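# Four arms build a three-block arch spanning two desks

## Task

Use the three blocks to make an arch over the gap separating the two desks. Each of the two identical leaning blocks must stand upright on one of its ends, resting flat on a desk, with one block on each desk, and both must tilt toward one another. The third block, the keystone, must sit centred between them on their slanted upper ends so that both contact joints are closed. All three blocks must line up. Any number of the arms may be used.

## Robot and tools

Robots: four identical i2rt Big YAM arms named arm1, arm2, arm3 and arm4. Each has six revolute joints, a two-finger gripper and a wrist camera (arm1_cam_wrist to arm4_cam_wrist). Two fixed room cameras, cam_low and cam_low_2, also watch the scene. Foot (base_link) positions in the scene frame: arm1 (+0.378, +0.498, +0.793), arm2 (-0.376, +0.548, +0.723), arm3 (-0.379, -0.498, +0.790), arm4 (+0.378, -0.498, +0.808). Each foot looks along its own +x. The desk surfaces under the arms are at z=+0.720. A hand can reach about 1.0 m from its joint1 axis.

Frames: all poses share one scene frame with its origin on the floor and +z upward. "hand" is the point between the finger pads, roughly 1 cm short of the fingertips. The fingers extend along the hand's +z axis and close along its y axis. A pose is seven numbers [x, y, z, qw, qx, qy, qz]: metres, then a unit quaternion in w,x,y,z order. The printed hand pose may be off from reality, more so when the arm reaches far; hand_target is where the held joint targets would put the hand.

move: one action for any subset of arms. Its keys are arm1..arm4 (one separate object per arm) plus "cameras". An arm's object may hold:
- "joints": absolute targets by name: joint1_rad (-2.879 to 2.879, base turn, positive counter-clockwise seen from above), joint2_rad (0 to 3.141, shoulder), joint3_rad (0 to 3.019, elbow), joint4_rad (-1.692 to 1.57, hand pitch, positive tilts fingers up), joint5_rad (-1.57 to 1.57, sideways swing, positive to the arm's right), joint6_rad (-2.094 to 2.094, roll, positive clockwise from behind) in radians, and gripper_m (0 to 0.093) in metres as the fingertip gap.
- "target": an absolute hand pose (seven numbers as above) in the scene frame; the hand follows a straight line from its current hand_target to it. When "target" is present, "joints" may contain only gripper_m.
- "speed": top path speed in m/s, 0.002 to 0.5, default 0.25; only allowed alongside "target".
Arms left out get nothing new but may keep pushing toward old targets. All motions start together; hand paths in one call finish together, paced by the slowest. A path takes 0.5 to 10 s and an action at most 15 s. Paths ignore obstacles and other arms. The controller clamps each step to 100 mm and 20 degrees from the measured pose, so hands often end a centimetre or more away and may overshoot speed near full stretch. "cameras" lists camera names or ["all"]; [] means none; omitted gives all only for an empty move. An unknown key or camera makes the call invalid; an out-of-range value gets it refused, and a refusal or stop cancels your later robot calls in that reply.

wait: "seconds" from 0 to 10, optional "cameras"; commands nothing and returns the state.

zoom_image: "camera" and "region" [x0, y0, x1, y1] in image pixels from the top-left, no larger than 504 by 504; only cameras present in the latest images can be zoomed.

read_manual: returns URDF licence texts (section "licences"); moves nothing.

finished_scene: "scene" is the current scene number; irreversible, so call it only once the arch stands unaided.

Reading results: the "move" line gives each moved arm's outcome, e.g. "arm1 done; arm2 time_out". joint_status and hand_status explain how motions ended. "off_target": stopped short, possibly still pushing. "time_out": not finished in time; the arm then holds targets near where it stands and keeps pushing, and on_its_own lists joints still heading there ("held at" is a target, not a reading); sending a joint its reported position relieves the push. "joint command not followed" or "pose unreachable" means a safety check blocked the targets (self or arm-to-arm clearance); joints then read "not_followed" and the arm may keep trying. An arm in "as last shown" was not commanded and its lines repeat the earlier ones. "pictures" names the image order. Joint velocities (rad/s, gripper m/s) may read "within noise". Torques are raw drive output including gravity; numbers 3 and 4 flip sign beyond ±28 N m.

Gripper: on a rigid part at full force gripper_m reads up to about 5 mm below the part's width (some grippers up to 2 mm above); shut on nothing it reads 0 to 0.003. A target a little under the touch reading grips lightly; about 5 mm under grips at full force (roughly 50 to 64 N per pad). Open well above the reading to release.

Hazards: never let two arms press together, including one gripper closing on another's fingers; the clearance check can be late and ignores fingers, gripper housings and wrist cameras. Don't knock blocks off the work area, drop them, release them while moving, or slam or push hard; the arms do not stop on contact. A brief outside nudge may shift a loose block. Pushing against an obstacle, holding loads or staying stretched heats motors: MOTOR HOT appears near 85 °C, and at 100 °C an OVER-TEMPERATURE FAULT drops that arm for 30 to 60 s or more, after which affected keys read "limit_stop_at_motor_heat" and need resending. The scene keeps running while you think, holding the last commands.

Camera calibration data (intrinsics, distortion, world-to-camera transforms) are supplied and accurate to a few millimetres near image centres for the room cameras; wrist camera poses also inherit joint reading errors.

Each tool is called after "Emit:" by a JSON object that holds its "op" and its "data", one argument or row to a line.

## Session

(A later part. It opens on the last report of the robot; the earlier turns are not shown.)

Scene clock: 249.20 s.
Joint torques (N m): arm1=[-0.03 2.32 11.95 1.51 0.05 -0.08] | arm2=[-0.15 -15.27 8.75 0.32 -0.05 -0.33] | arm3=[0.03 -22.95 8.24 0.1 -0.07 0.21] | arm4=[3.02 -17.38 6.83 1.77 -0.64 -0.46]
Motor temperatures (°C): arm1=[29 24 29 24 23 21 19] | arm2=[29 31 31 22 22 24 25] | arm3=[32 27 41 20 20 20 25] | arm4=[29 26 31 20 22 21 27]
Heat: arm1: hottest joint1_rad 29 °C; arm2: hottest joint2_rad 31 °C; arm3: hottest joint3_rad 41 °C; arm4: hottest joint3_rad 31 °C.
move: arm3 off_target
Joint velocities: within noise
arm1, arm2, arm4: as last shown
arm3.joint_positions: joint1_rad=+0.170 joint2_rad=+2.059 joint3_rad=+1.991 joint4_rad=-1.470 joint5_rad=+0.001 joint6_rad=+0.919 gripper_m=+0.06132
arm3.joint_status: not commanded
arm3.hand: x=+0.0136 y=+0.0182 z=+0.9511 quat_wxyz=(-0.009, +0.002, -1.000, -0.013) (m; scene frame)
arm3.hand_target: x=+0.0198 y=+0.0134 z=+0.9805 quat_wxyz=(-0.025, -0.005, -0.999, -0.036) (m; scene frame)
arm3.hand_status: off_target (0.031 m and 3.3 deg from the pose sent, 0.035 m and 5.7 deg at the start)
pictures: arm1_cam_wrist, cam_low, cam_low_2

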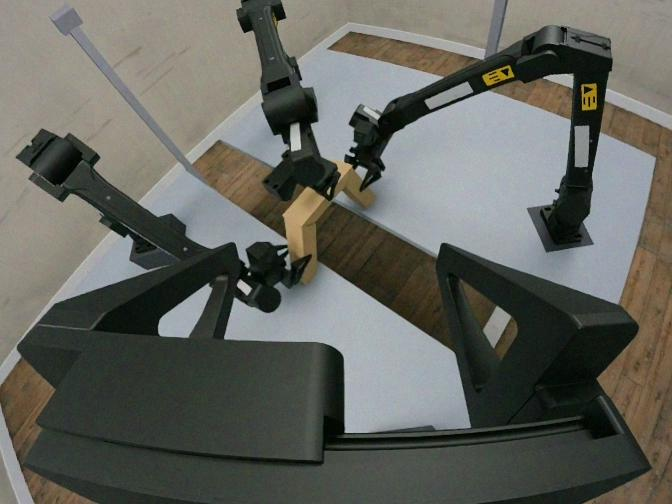

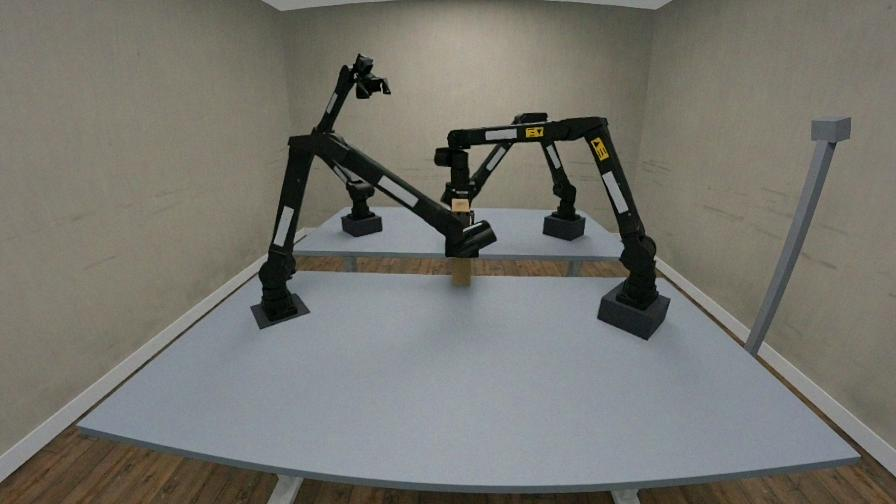

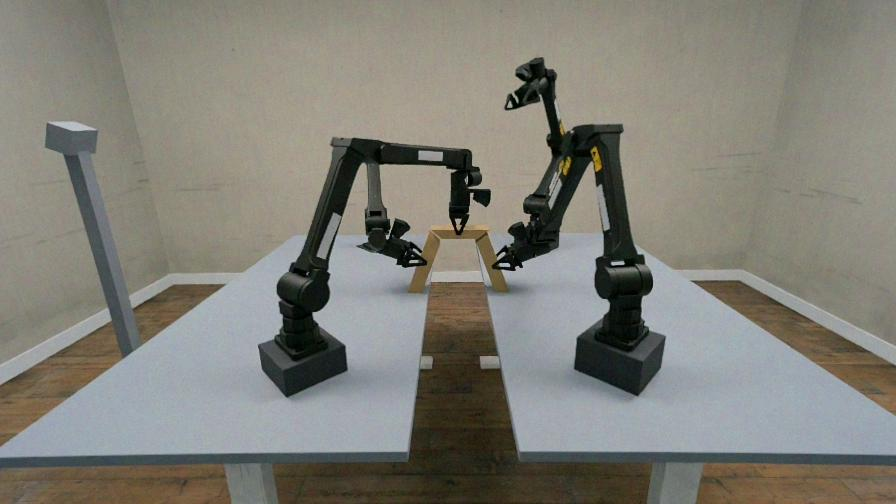

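Emit:
{"op": "move", "data": {
  "arm3": {"target": [0.014, 0.0075, 0.966, 0.016, 0.003, 0.9996, 0.0234], "speed": 0.05},
  "cameras": ["cam_low", "cam_low_2", "arm1_cam_wrist"]
}}

Emit:
{"op": "zoom_image", "data": {
  "camera": "cam_low",
  "region": [430, 180, 500, 240]
}}

Emit:
{"op": "zoom_image", "data": {
  "camera": "cam_low_2",
  "region": [410, 210, 510, 300]
}}

Emit:
{"op": "zoom_image", "data": {
  "camera": "arm1_cam_wrist",
  "region": [250, 130, 390, 270]
}}

Scene clock: 261.27 s.
Joint torques (N m): arm1=[0.15 2.32 11.99 1.52 0.04 -0.09] | arm2=[-0.32 -15.15 8.75 0.42 -0.04 -0.32] | arm3=[-0.03 -22.53 8.34 0.09 -0.05 0.15] | arm4=[3.02 -17.38 6.86 1.72 -0.64 -0.45]
Motor temperatures (°C): arm1=[29 24 29 24 23 21 19] | arm2=[29 31 31 22 22 24 25] | arm3=[32 29 38 20 20 20 25] | arm4=[29 27 30 20 22 21 27]
Heat: arm1: hottest joint1_rad 29 °C; arm2: hottest joint2_rad 31 °C; arm3: hottest joint3_rad 38 °C; arm4: hottest joint3_rad 30 °C.
move: arm3 off_target
Joint velocities: within noise
arm1, arm2, arm4: as last shown
arm3.joint_positions: joint1_rad=+0.170 joint2_rad=+2.057 joint3_rad=+1.950 joint4_rad=-1.464 joint5_rad=+0.001 joint6_rad=+0.920 gripper_m=+0.06132
arm3.joint_status: not commanded
arm3.hand: x=+0.0076 y=+0.0103 z=+0.9366 quat_wxyz=(+0.000, +0.001, -1.000, +0.001) (m; scene frame)
arm3.hand_target: x=+0.0135 y=+0.0071 z=+0.9655 quat_wxyz=(-0.016, -0.004, -1.000, -0.023) (m; scene frame)
arm3.hand_status: off_target (0.030 m and 3.4 deg from the pose sent, 0.018 m and 1.6 deg at the start)
pictures: arm1_cam_wrist, cam_low, cam_low_2

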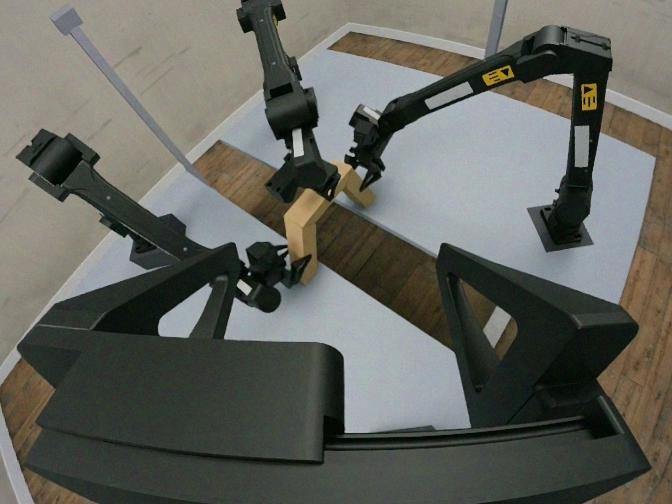

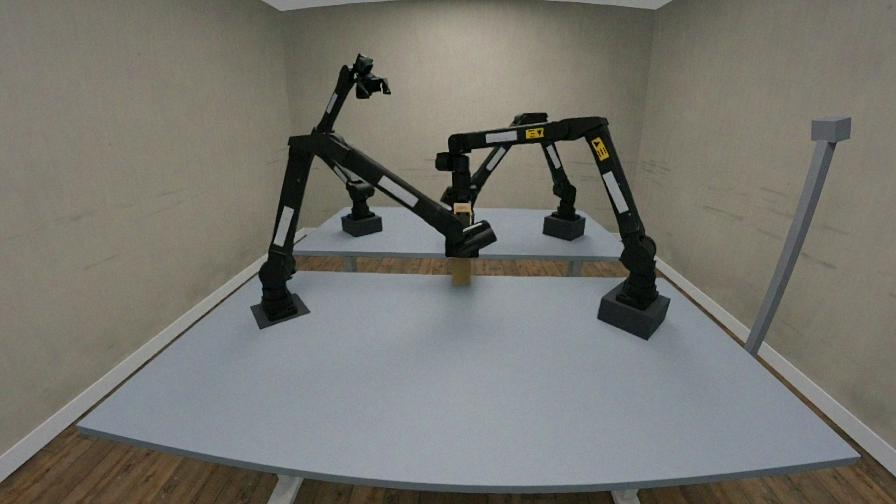

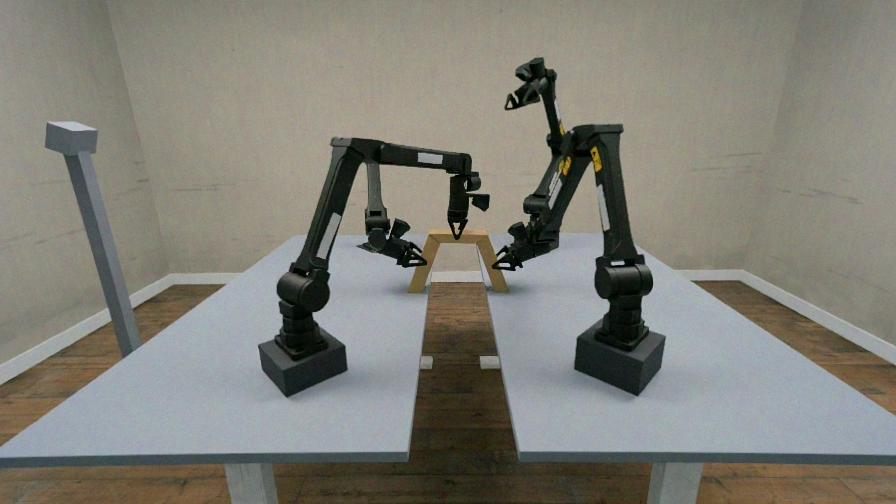

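Scaled by 7.200 from the camera's 896x504 image, which has a finer 1280x720 frame.

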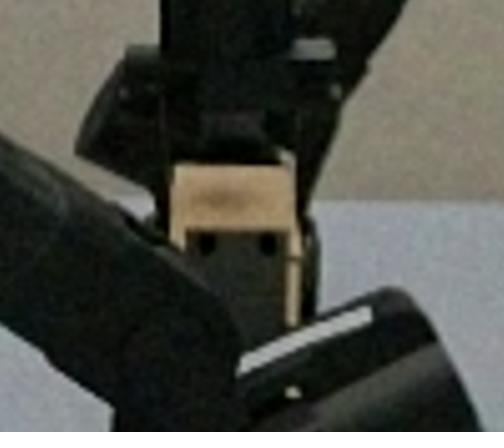

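Scaled by 5.040 from the camera's 896x504 image, which has a finer 1280x720 frame.

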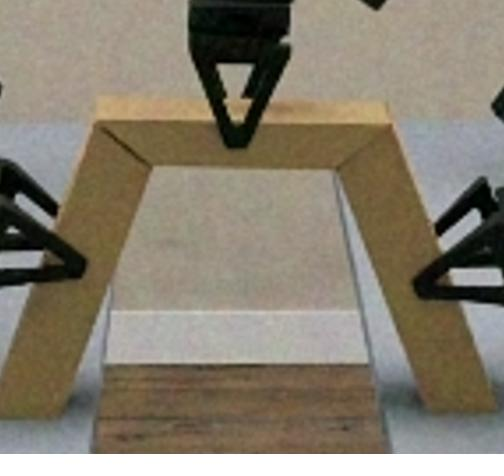

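Scaled by 3.600 from the camera's 672x504 image, which has a finer 960x720 frame.

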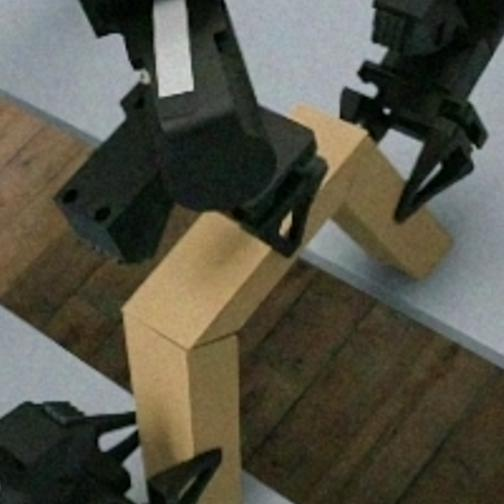

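Emit:
{"op": "zoom_image", "data": {
  "camera": "cam_low_2",
  "region": [425, 225, 455, 255]
}}

Emit:
{"op": "zoom_image", "data": {
  "camera": "cam_low_2",
  "region": [465, 225, 495, 255]
}}

Emit:
{"op": "zoom_image", "data": {
  "camera": "arm1_cam_wrist",
  "region": [280, 190, 330, 240]
}}

Emit:
{"op": "zoom_image", "data": {
  "camera": "arm1_cam_wrist",
  "region": [320, 150, 370, 200]
}}

Scaled by 16.800 from the camera's 896x504 image, which has a finer 1280x720 frame.

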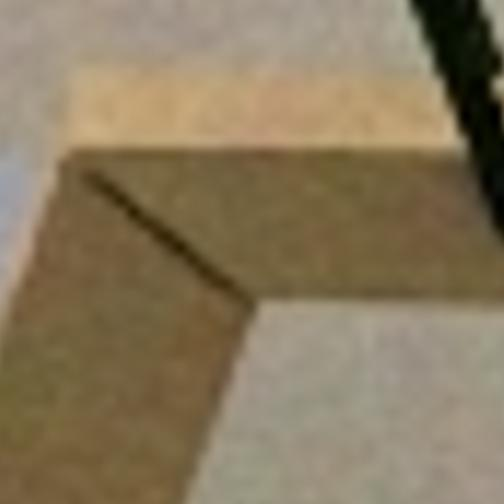

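Scaled by 16.800 from the camera's 896x504 image, which has a finer 1280x720 frame.

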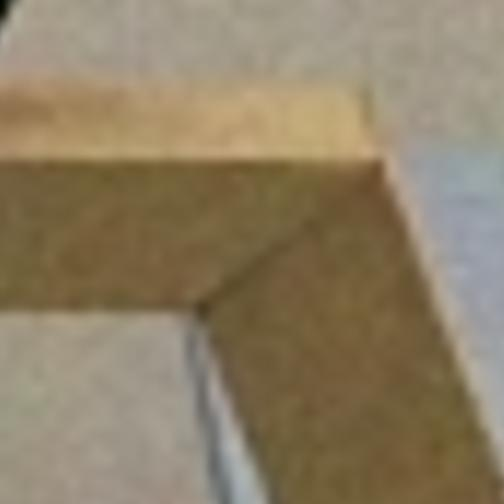

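Scaled by 10.080 from the camera's 672x504 image, which has a finer 960x720 frame.

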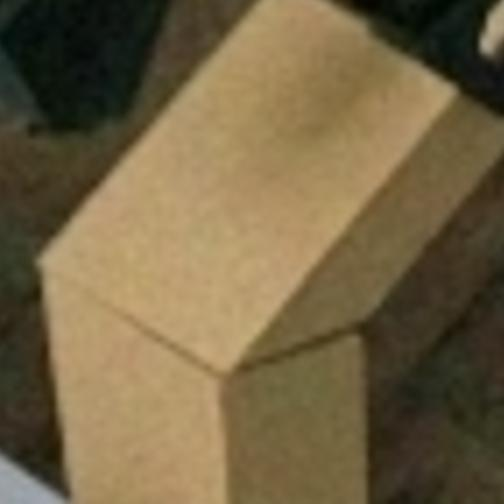

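Scaled by 10.080 from the camera's 672x504 image, which has a finer 960x720 frame.

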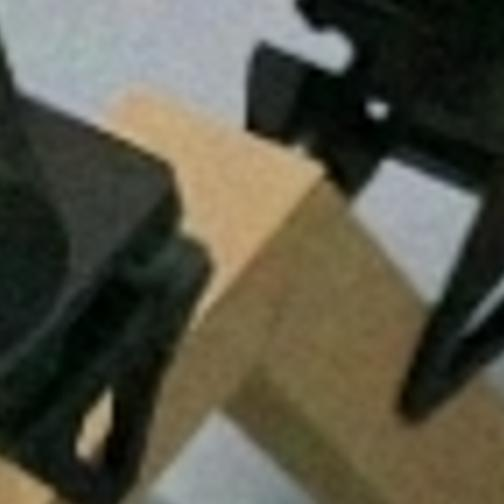

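Emit:
{"op": "move", "data": {
  "arm3": {"joints": {"gripper_m": 0.068}},
  "cameras": ["cam_low", "cam_low_2", "arm1_cam_wrist"]
}}

Emit:
{"op": "zoom_image", "data": {
  "camera": "cam_low_2",
  "region": [410, 210, 510, 300]
}}

Emit:
{"op": "zoom_image", "data": {
  "camera": "arm1_cam_wrist",
  "region": [250, 130, 390, 270]
}}

Emit:
{"op": "zoom_image", "data": {
  "camera": "cam_low",
  "region": [430, 180, 500, 240]
}}

Scene clock: 265.73 s.
Joint torques (N m): arm1=[-0.09 2.32 11.99 1.52 0.04 -0.08] | arm2=[-0.03 -15.15 8.7 0.4 -0.03 -0.32] | arm3=[0.26 -19.96 8.42 0.05 -0.03 0.16] | arm4=[3.02 -17.44 6.84 1.76 -0.63 -0.43]
Motor temperatures (°C): arm1=[29 24 29 24 23 21 19] | arm2=[29 31 31 22 22 24 25] | arm3=[32 29 38 20 20 20 25] | arm4=[29 27 30 20 22 21 27]
Heat: arm1: hottest joint1_rad 29 °C; arm2: hottest joint2_rad 31 °C; arm3: hottest joint3_rad 38 °C; arm4: hottest joint3_rad 30 °C.
move: arm3 done
Joint velocities: within noise
arm1: as last shown
arm2.joint_positions: joint1_rad=-0.581 joint2_rad=+1.917 joint3_rad=+1.278 joint4_rad=-0.464 joint5_rad=-1.199 joint6_rad=-1.070 gripper_m=+0.05943
arm2.joint_status: not commanded
arm2.hand: x=-0.1193 y=+0.0010 z=+0.8332 quat_wxyz=(-0.577, -0.004, -0.817, -0.001) (m; scene frame)
arm2.hand_target: x=-0.1121 y=+0.0025 z=+0.8243 quat_wxyz=(-0.570, +0.007, -0.822, +0.000) (m; scene frame)
arm2.hand_status: not commanded
arm3.joint_positions: joint1_rad=+0.170 joint2_rad=+2.029 joint3_rad=+1.949 joint4_rad=-1.464 joint5_rad=+0.001 joint6_rad=+0.919 gripper_m=+0.06793
arm3.joint_status: all done
arm3.hand: x=+0.0071 y=+0.0097 z=+0.9541 quat_wxyz=(-0.008, +0.002, -1.000, -0.011) (m; scene frame)
arm3.hand_target: x=+0.0134 y=+0.0070 z=+0.9654 quat_wxyz=(-0.016, -0.003, -1.000, -0.023) (m; scene frame)
arm3.hand_status: not commanded
arm4.joint_positions: joint1_rad=-0.619 joint2_rad=+2.017 joint3_rad=+1.088 joint4_rad=-0.151 joint5_rad=-1.175 joint6_rad=-1.056 gripper_m=+0.05836
arm4.joint_status: not commanded
arm4.hand: x=+0.1159 y=+0.0014 z=+0.8204 quat_wxyz=(-0.001, +0.819, +0.005, -0.574) (m; scene frame)
arm4.hand_target: x=+0.1071 y=+0.0028 z=+0.8222 quat_wxyz=(-0.017, +0.817, +0.033, -0.575) (m; scene frame)
arm4.hand_status: not commanded
pictures: arm1_cam_wrist, cam_low, cam_low_2

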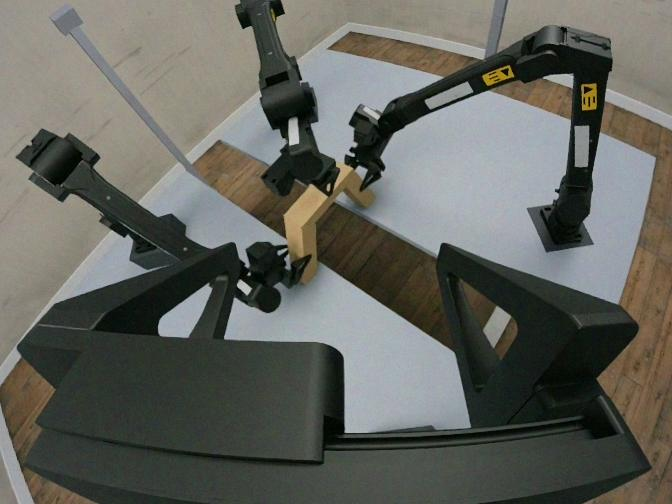

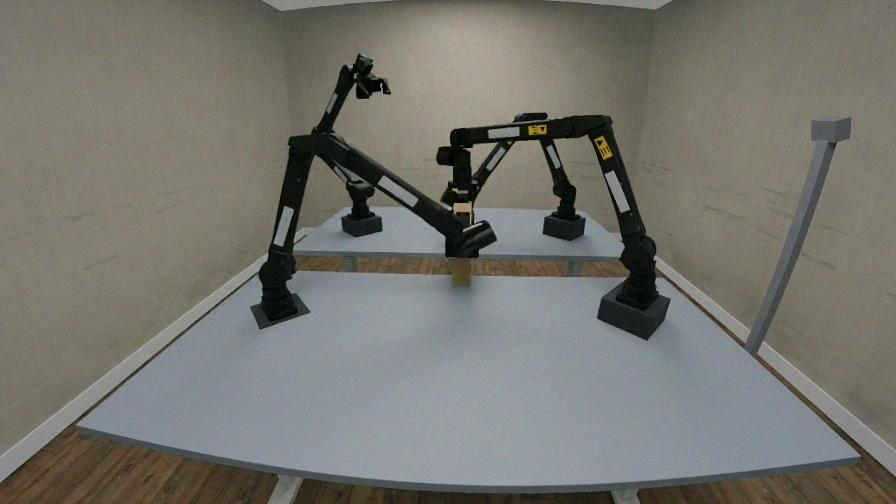

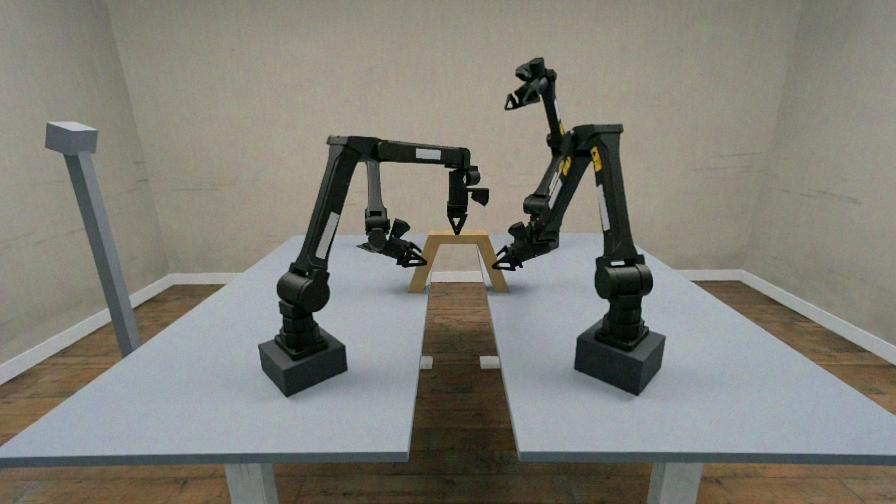

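Scaled by 5.040 from the camera's 896x504 image, which has a finer 1280x720 frame.

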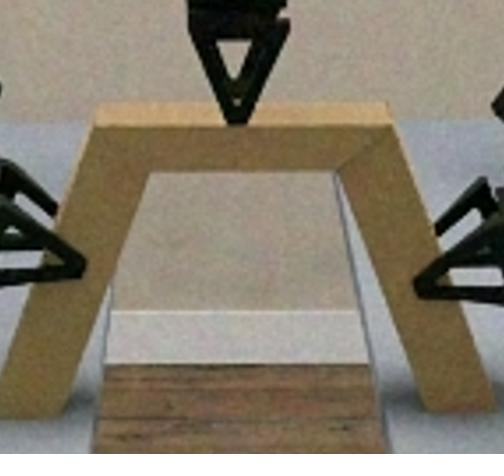

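Scaled by 3.600 from the camera's 672x504 image, which has a finer 960x720 frame.

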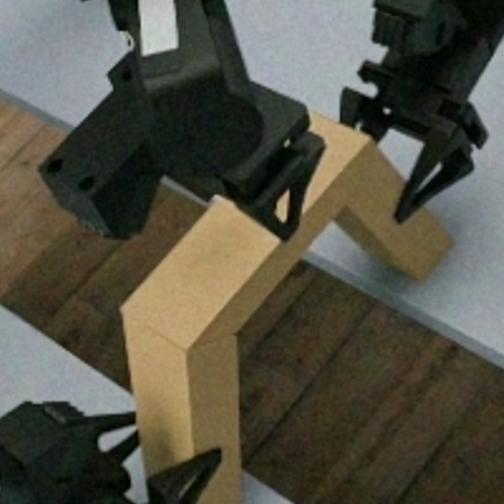

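Scaled by 7.200 from the camera's 896x504 image, which has a finer 1280x720 frame.

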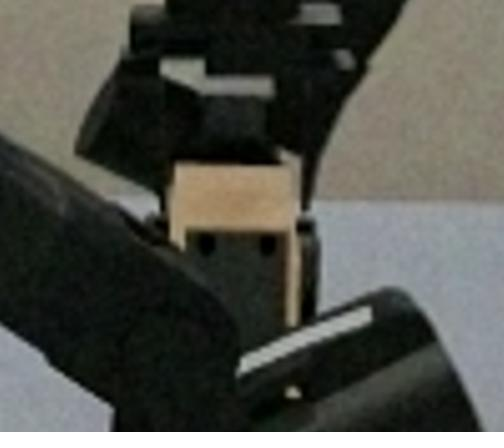

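Emit:
{"op": "move", "data": {
  "arm3": {"joints": {"gripper_m": 0.09}}
}}

Emit:
{"op": "move", "data": {
  "arm3": {"target": [0.010, 0.006, 1.09, 0, 0, 1, 0], "speed": 0.1},
  "cameras": ["cam_low", "cam_low_2", "arm1_cam_wrist", "arm3_cam_wrist"]
}}

Emit:
{"op": "zoom_image", "data": {
  "camera": "cam_low_2",
  "region": [410, 210, 510, 300]
}}

Emit:
{"op": "zoom_image", "data": {
  "camera": "arm1_cam_wrist",
  "region": [250, 130, 390, 270]
}}

Emit:
{"op": "zoom_image", "data": {
  "camera": "cam_low",
  "region": [430, 180, 500, 240]
}}

Scene clock: 269.57 s.
Joint torques (N m): arm1=[0.09 2.32 11.97 1.51 0.05 -0.09] | arm2=[0.15 -15.27 8.72 0.34 -0.06 -0.3] | arm3=[-0.03 -19.84 8.35 0.05 -0.03 0.16] | arm4=[3.02 -17.44 6.83 1.74 -0.63 -0.43]
Motor temperatures (°C): arm1=[29 24 29 24 23 21 19] | arm2=[29 31 31 22 22 24 25] | arm3=[32 29 38 20 20 20 25] | arm4=[29 27 30 20 22 21 27]
Heat: arm1: hottest joint1_rad 29 °C; arm2: hottest joint2_rad 31 °C; arm3: hottest joint3_rad 38 °C; arm4: hottest joint3_rad 30 °C.
move: arm3 done
Joint velocities: within noise
arm1.joint_positions: joint1_rad=+0.252 joint2_rad=+0.565 joint3_rad=+1.417 joint4_rad=-1.312 joint5_rad=+0.231 joint6_rad=+0.335 gripper_m=+0.09396
arm1.joint_status: not commanded
arm1.hand: x=+0.2345 y=+0.3433 z=+1.3639 quat_wxyz=(-0.255, -0.816, -0.228, +0.467) (m; scene frame)
arm1.hand_target: x=+0.2364 y=+0.3466 z=+1.3781 quat_wxyz=(-0.264, -0.808, -0.223, +0.477) (m; scene frame)
arm1.hand_status: not commanded
arm2, arm4: as last shown
arm3.joint_positions: joint1_rad=+0.170 joint2_rad=+2.029 joint3_rad=+1.949 joint4_rad=-1.464 joint5_rad=+0.001 joint6_rad=+0.919 gripper_m=+0.08981
arm3.joint_status: all done
arm3.hand: x=+0.0071 y=+0.0097 z=+0.9541 quat_wxyz=(-0.008, +0.002, -1.000, -0.011) (m; scene frame)
arm3.hand_target: x=+0.0134 y=+0.0070 z=+0.9654 quat_wxyz=(-0.016, -0.003, -1.000, -0.023) (m; scene frame)
arm3.hand_status: not commanded
camera_calibration:
arm2_cam_wrist: T_world_to_cam=[[-0.0461865, -0.998765, -0.0182926, 0.00828133], [-0.786592, 0.0476503, -0.615632, 0.430233], [0.615743, -0.014045, -0.787822, 0.848146], [0, 0, 0, 1]] pos_world=[-0.18344, -0.000317401, 0.933205]
arm3_cam_wrist: T_world_to_cam=[[-0.00246564, -0.999931, -0.0115242, 0.0203606], [-0.817762, -0.00461662, 0.575537, -0.54008], [-0.575551, 0.0108431, -0.817694, 0.907403], [0, 0, 0, 1]] pos_world=[0.0806498, 0.00802672, 1.05305]
arm4_cam_wrist: T_world_to_cam=[[-0.00152234, 0.999857, 0.0168488, -0.0153006], [0.830984, 0.0106378, -0.556195, 0.363826], [-0.556294, 0.0131544, -0.830881, 0.871407], [0, 0, 0, 1]] pos_world=[0.182402, -0.0000347301, 0.926651]

Scene clock: 271.57 s.
Joint torques (N m): arm1=[0.03 2.26 11.97 1.55 0.05 -0.08] | arm2=[0.09 -15.09 8.64 0.35 -0.04 -0.32] | arm3=[0.26 -19.19 13.14 -0.38 0.07 0.15] | arm4=[3.02 -17.49 6.83 1.76 -0.63 -0.43]
Motor temperatures (°C): arm1=[29 24 29 24 23 21 19] | arm2=[29 31 31 22 22 24 25] | arm3=[32 29 38 20 20 20 24] | arm4=[29 27 30 20 22 21 27]
Heat: arm1: hottest joint1_rad 29 °C; arm2: hottest joint2_rad 31 °C; arm3: hottest joint3_rad 38 °C; arm4: hottest joint3_rad 30 °C.
move: arm3 off_target
Joint velocities: within noise
arm1, arm2, arm4: as last shown
arm3.joint_positions: joint1_rad=+0.170 joint2_rad=+1.984 joint3_rad=+2.149 joint4_rad=-1.673 joint5_rad=+0.001 joint6_rad=+0.919 gripper_m=+0.08990
arm3.joint_status: not commanded
arm3.hand: x=+0.0017 y=+0.0023 z=+1.0572 quat_wxyz=(-0.019, +0.002, -1.000, -0.025) (m; scene frame)
arm3.hand_target: x=+0.0087 y=+0.0044 z=+1.0892 quat_wxyz=(-0.039, +0.000, -0.998, -0.051) (m; scene frame)
arm3.hand_status: off_target (0.034 m and 3.6 deg from the pose sent, 0.136 m and 1.6 deg at the start; a joint's target at an end of its range on 37 of 60 steps)
pictures: arm1_cam_wrist, arm3_cam_wrist, cam_low, cam_low_2
camera_calibration:
arm3_cam_wrist: T_world_to_cam=[[-0.00194565, -0.999203, -0.0398708, 0.0442195], [-0.829905, -0.0206306, 0.557523, -0.584743], [-0.557901, 0.0341737, -0.829204, 1.00079], [0, 0, 0, 1]] pos_world=[0.0731447, -0.00207998, 1.15763]

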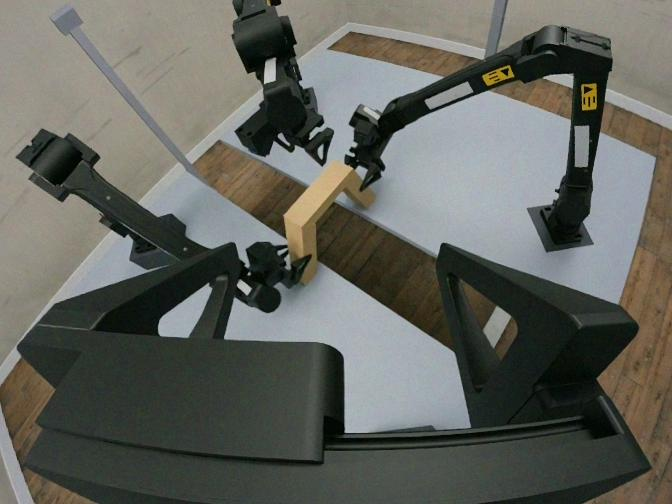

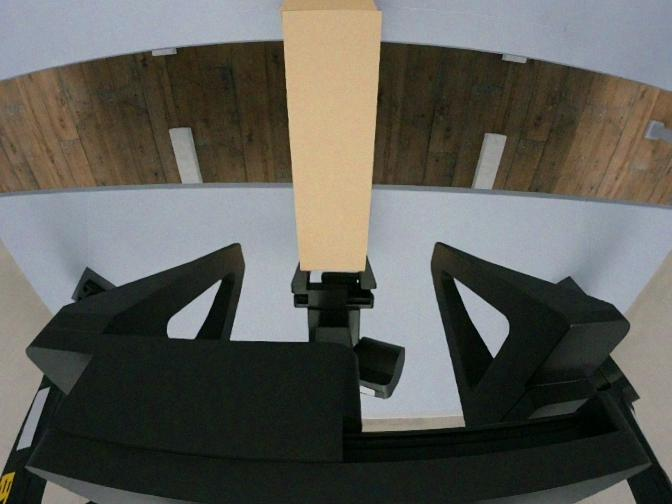

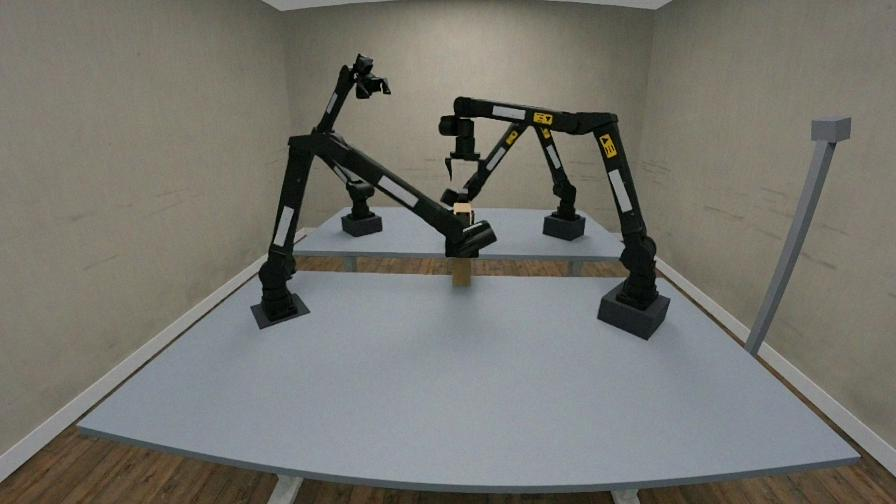

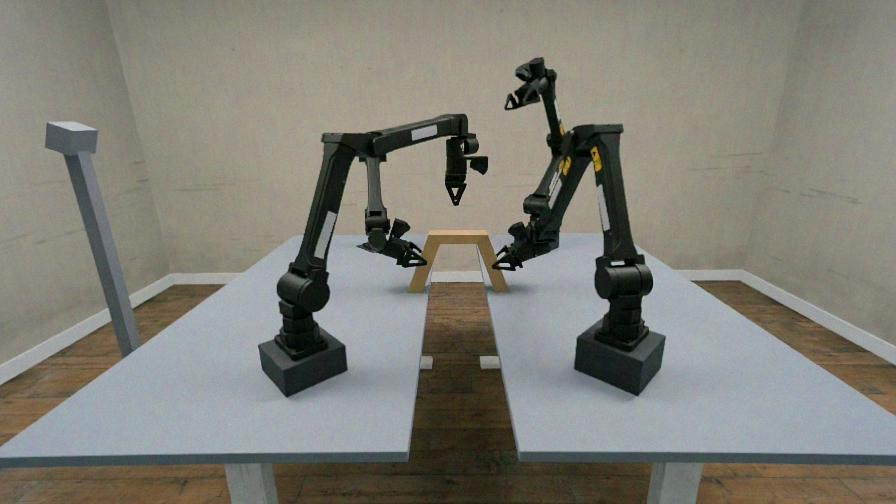

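Scaled by 5.040 from the camera's 896x504 image, which has a finer 1280x720 frame.

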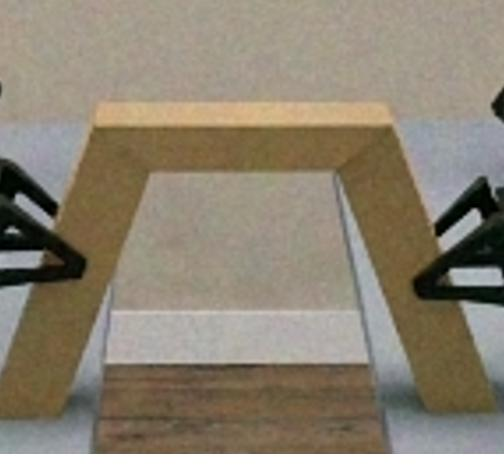

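Scaled by 3.600 from the camera's 672x504 image, which has a finer 960x720 frame.

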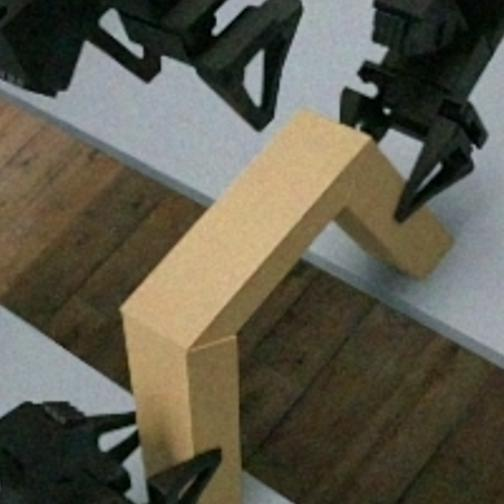

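Scaled by 7.200 from the camera's 896x504 image, which has a finer 1280x720 frame.

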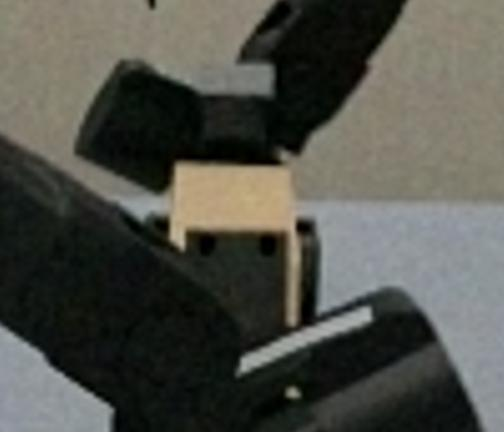

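Emit:
{"op": "move", "data": {
  "arm2": {"joints": {"gripper_m": 0.07}},
  "cameras": ["cam_low", "cam_low_2", "arm1_cam_wrist"]
}}

Emit:
{"op": "zoom_image", "data": {
  "camera": "cam_low_2",
  "region": [410, 210, 510, 300]
}}

Emit:
{"op": "zoom_image", "data": {
  "camera": "arm1_cam_wrist",
  "region": [250, 130, 390, 270]
}}

Scene clock: 273.90 s.
Joint torques (N m): arm1=[-0.03 2.2 11.96 1.52 0.04 -0.08] | arm2=[-0.26 -15.74 8.66 0.34 -0.42 -0.13] | arm3=[0.03 -19.55 13.2 -0.58 0.1 0.14] | arm4=[3.14 -17.49 6.84 1.78 -0.64 -0.43]
Motor temperatures (°C): arm1=[29 24 29 24 23 21 19] | arm2=[29 31 31 22 22 24 25] | arm3=[32 29 38 20 20 20 24] | arm4=[29 27 30 20 22 21 27]
Heat: arm1: hottest joint1_rad 29 °C; arm2: hottest joint2_rad 31 °C; arm3: hottest joint3_rad 38 °C; arm4: hottest joint3_rad 30 °C.
move: arm2 done
Joint velocities: within noise
arm1, arm3, arm4: as last shown
arm2.joint_positions: joint1_rad=-0.578 joint2_rad=+1.918 joint3_rad=+1.278 joint4_rad=-0.464 joint5_rad=-1.187 joint6_rad=-1.085 gripper_m=+0.06990
arm2.joint_status: all done
arm2.hand: x=-0.1183 y=+0.0008 z=+0.8304 quat_wxyz=(-0.572, +0.001, -0.820, +0.004) (m; scene frame)
arm2.hand_target: x=-0.1121 y=+0.0024 z=+0.8241 quat_wxyz=(-0.570, +0.007, -0.822, +0.001) (m; scene frame)
arm2.hand_status: not commanded
pictures: arm1_cam_wrist, cam_low, cam_low_2

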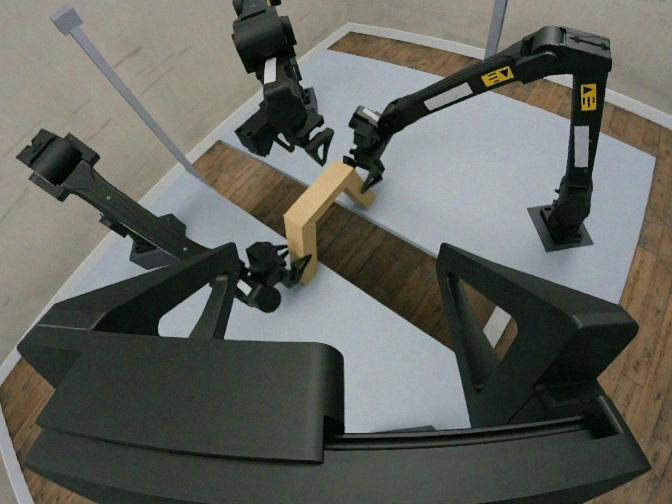

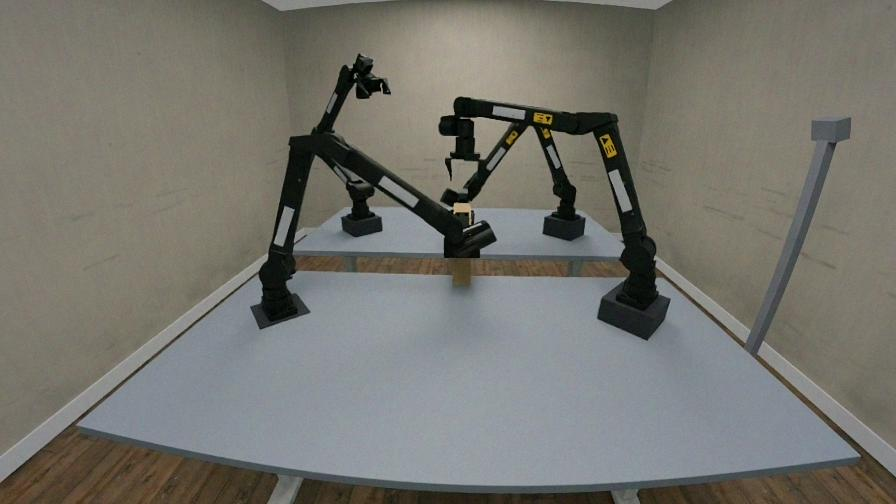

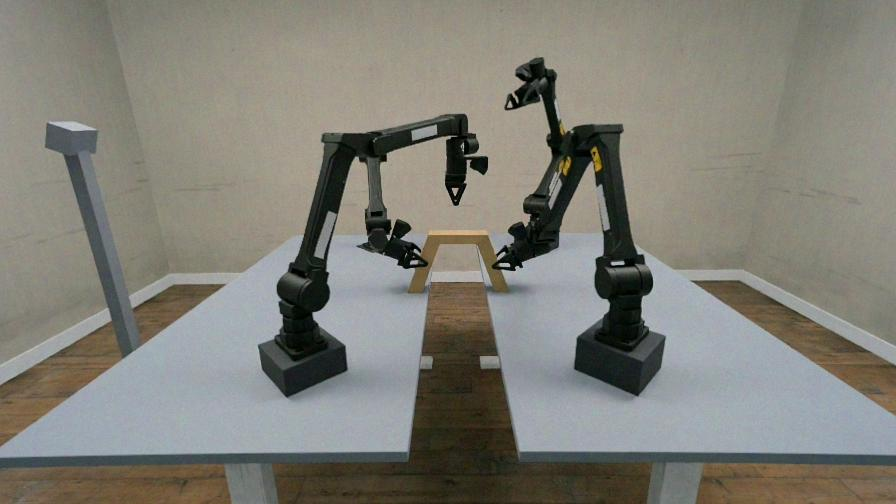

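Scaled by 5.040 from the camera's 896x504 image, which has a finer 1280x720 frame.

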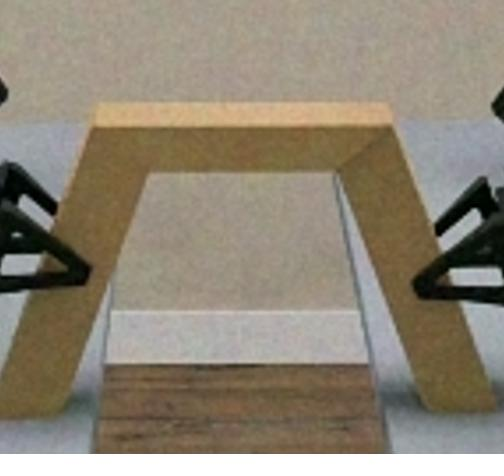

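Scaled by 3.600 from the camera's 672x504 image, which has a finer 960x720 frame.

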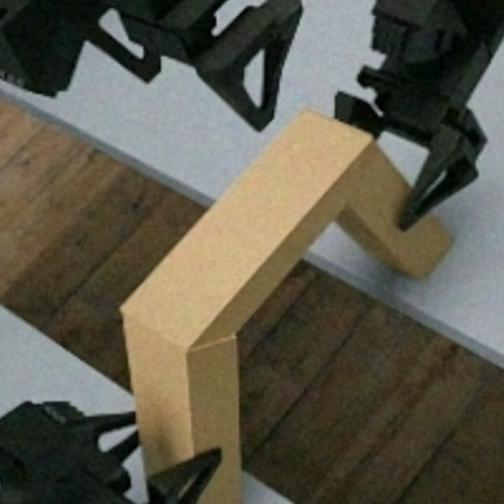

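Emit:
{"op": "move", "data": {
  "arm4": {"joints": {"gripper_m": 0.07}},
  "cameras": ["cam_low", "cam_low_2", "arm1_cam_wrist"]
}}

Emit:
{"op": "zoom_image", "data": {
  "camera": "cam_low_2",
  "region": [410, 210, 510, 300]
}}

Emit:
{"op": "zoom_image", "data": {
  "camera": "arm1_cam_wrist",
  "region": [250, 130, 390, 270]
}}

Scene clock: 275.47 s.
Joint torques (N m): arm1=[-0.03 2.26 11.99 1.52 0.05 -0.08] | arm2=[-0.44 -15.27 8.7 0.34 -0.44 -0.17] | arm3=[0.15 -18.9 13.14 -0.39 0.1 0.13] | arm4=[2.9 -17.49 6.86 1.74 -0.63 -0.17]
Motor temperatures (°C): arm1=[29 24 29 24 23 21 19] | arm2=[29 31 31 22 22 24 25] | arm3=[32 29 38 20 20 20 24] | arm4=[29 27 30 20 22 21 27]
Heat: arm1: hottest joint1_rad 29 °C; arm2: hottest joint2_rad 31 °C; arm3: hottest joint3_rad 38 °C; arm4: hottest joint3_rad 30 °C.
move: arm4 done
Joint velocities: within noise
arm1, arm2, arm3: as last shown
arm2.joint_positions: joint1_rad=-0.578 joint2_rad=+1.918 joint3_rad=+1.278 joint4_rad=-0.464 joint5_rad=-1.187 joint6_rad=-1.085 gripper_m=+0.06991
arm4.joint_positions: joint1_rad=-0.615 joint2_rad=+2.017 joint3_rad=+1.088 joint4_rad=-0.151 joint5_rad=-1.175 joint6_rad=-1.079 gripper_m=+0.06990
arm4.joint_status: all done
arm4.hand: x=+0.1134 y=+0.0001 z=+0.8204 quat_wxyz=(-0.007, +0.819, +0.017, -0.574) (m; scene frame)
arm4.hand_target: x=+0.1071 y=+0.0028 z=+0.8222 quat_wxyz=(-0.016, +0.817, +0.033, -0.575) (m; scene frame)
arm4.hand_status: not commanded
pictures: arm1_cam_wrist, cam_low, cam_low_2

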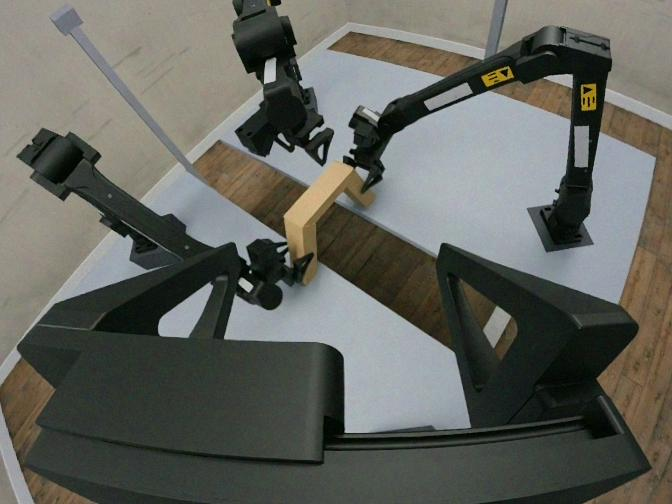

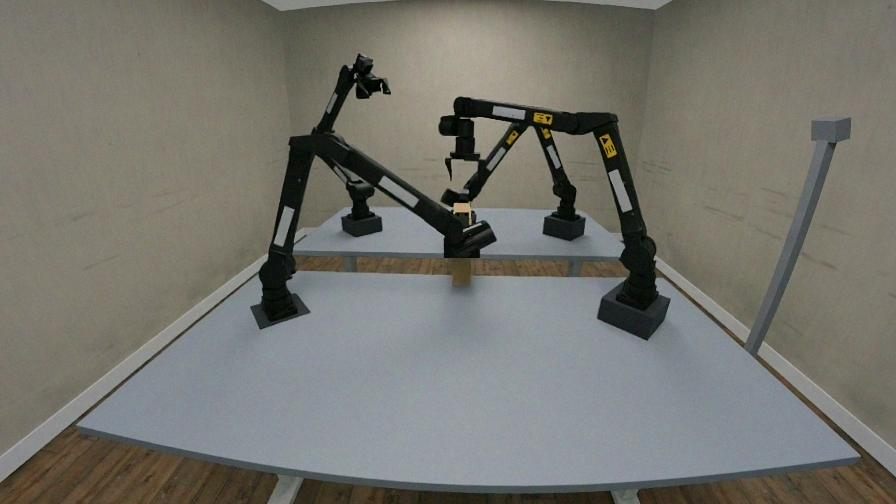

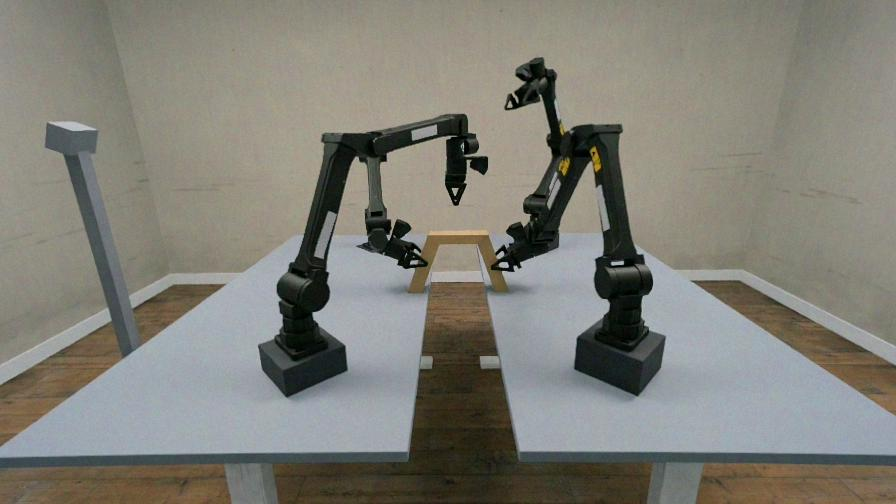

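Scaled by 5.040 from the camera's 896x504 image, which has a finer 1280x720 frame.

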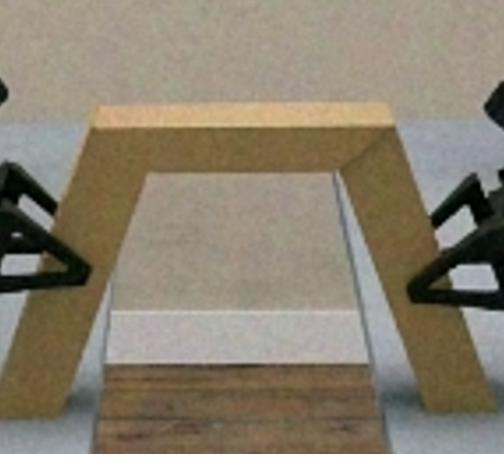

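Scaled by 3.600 from the camera's 672x504 image, which has a finer 960x720 frame.

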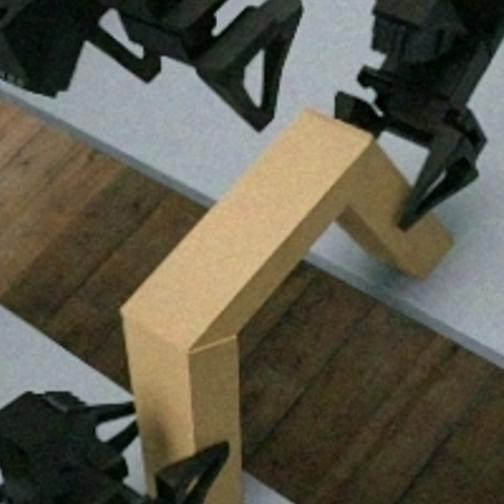

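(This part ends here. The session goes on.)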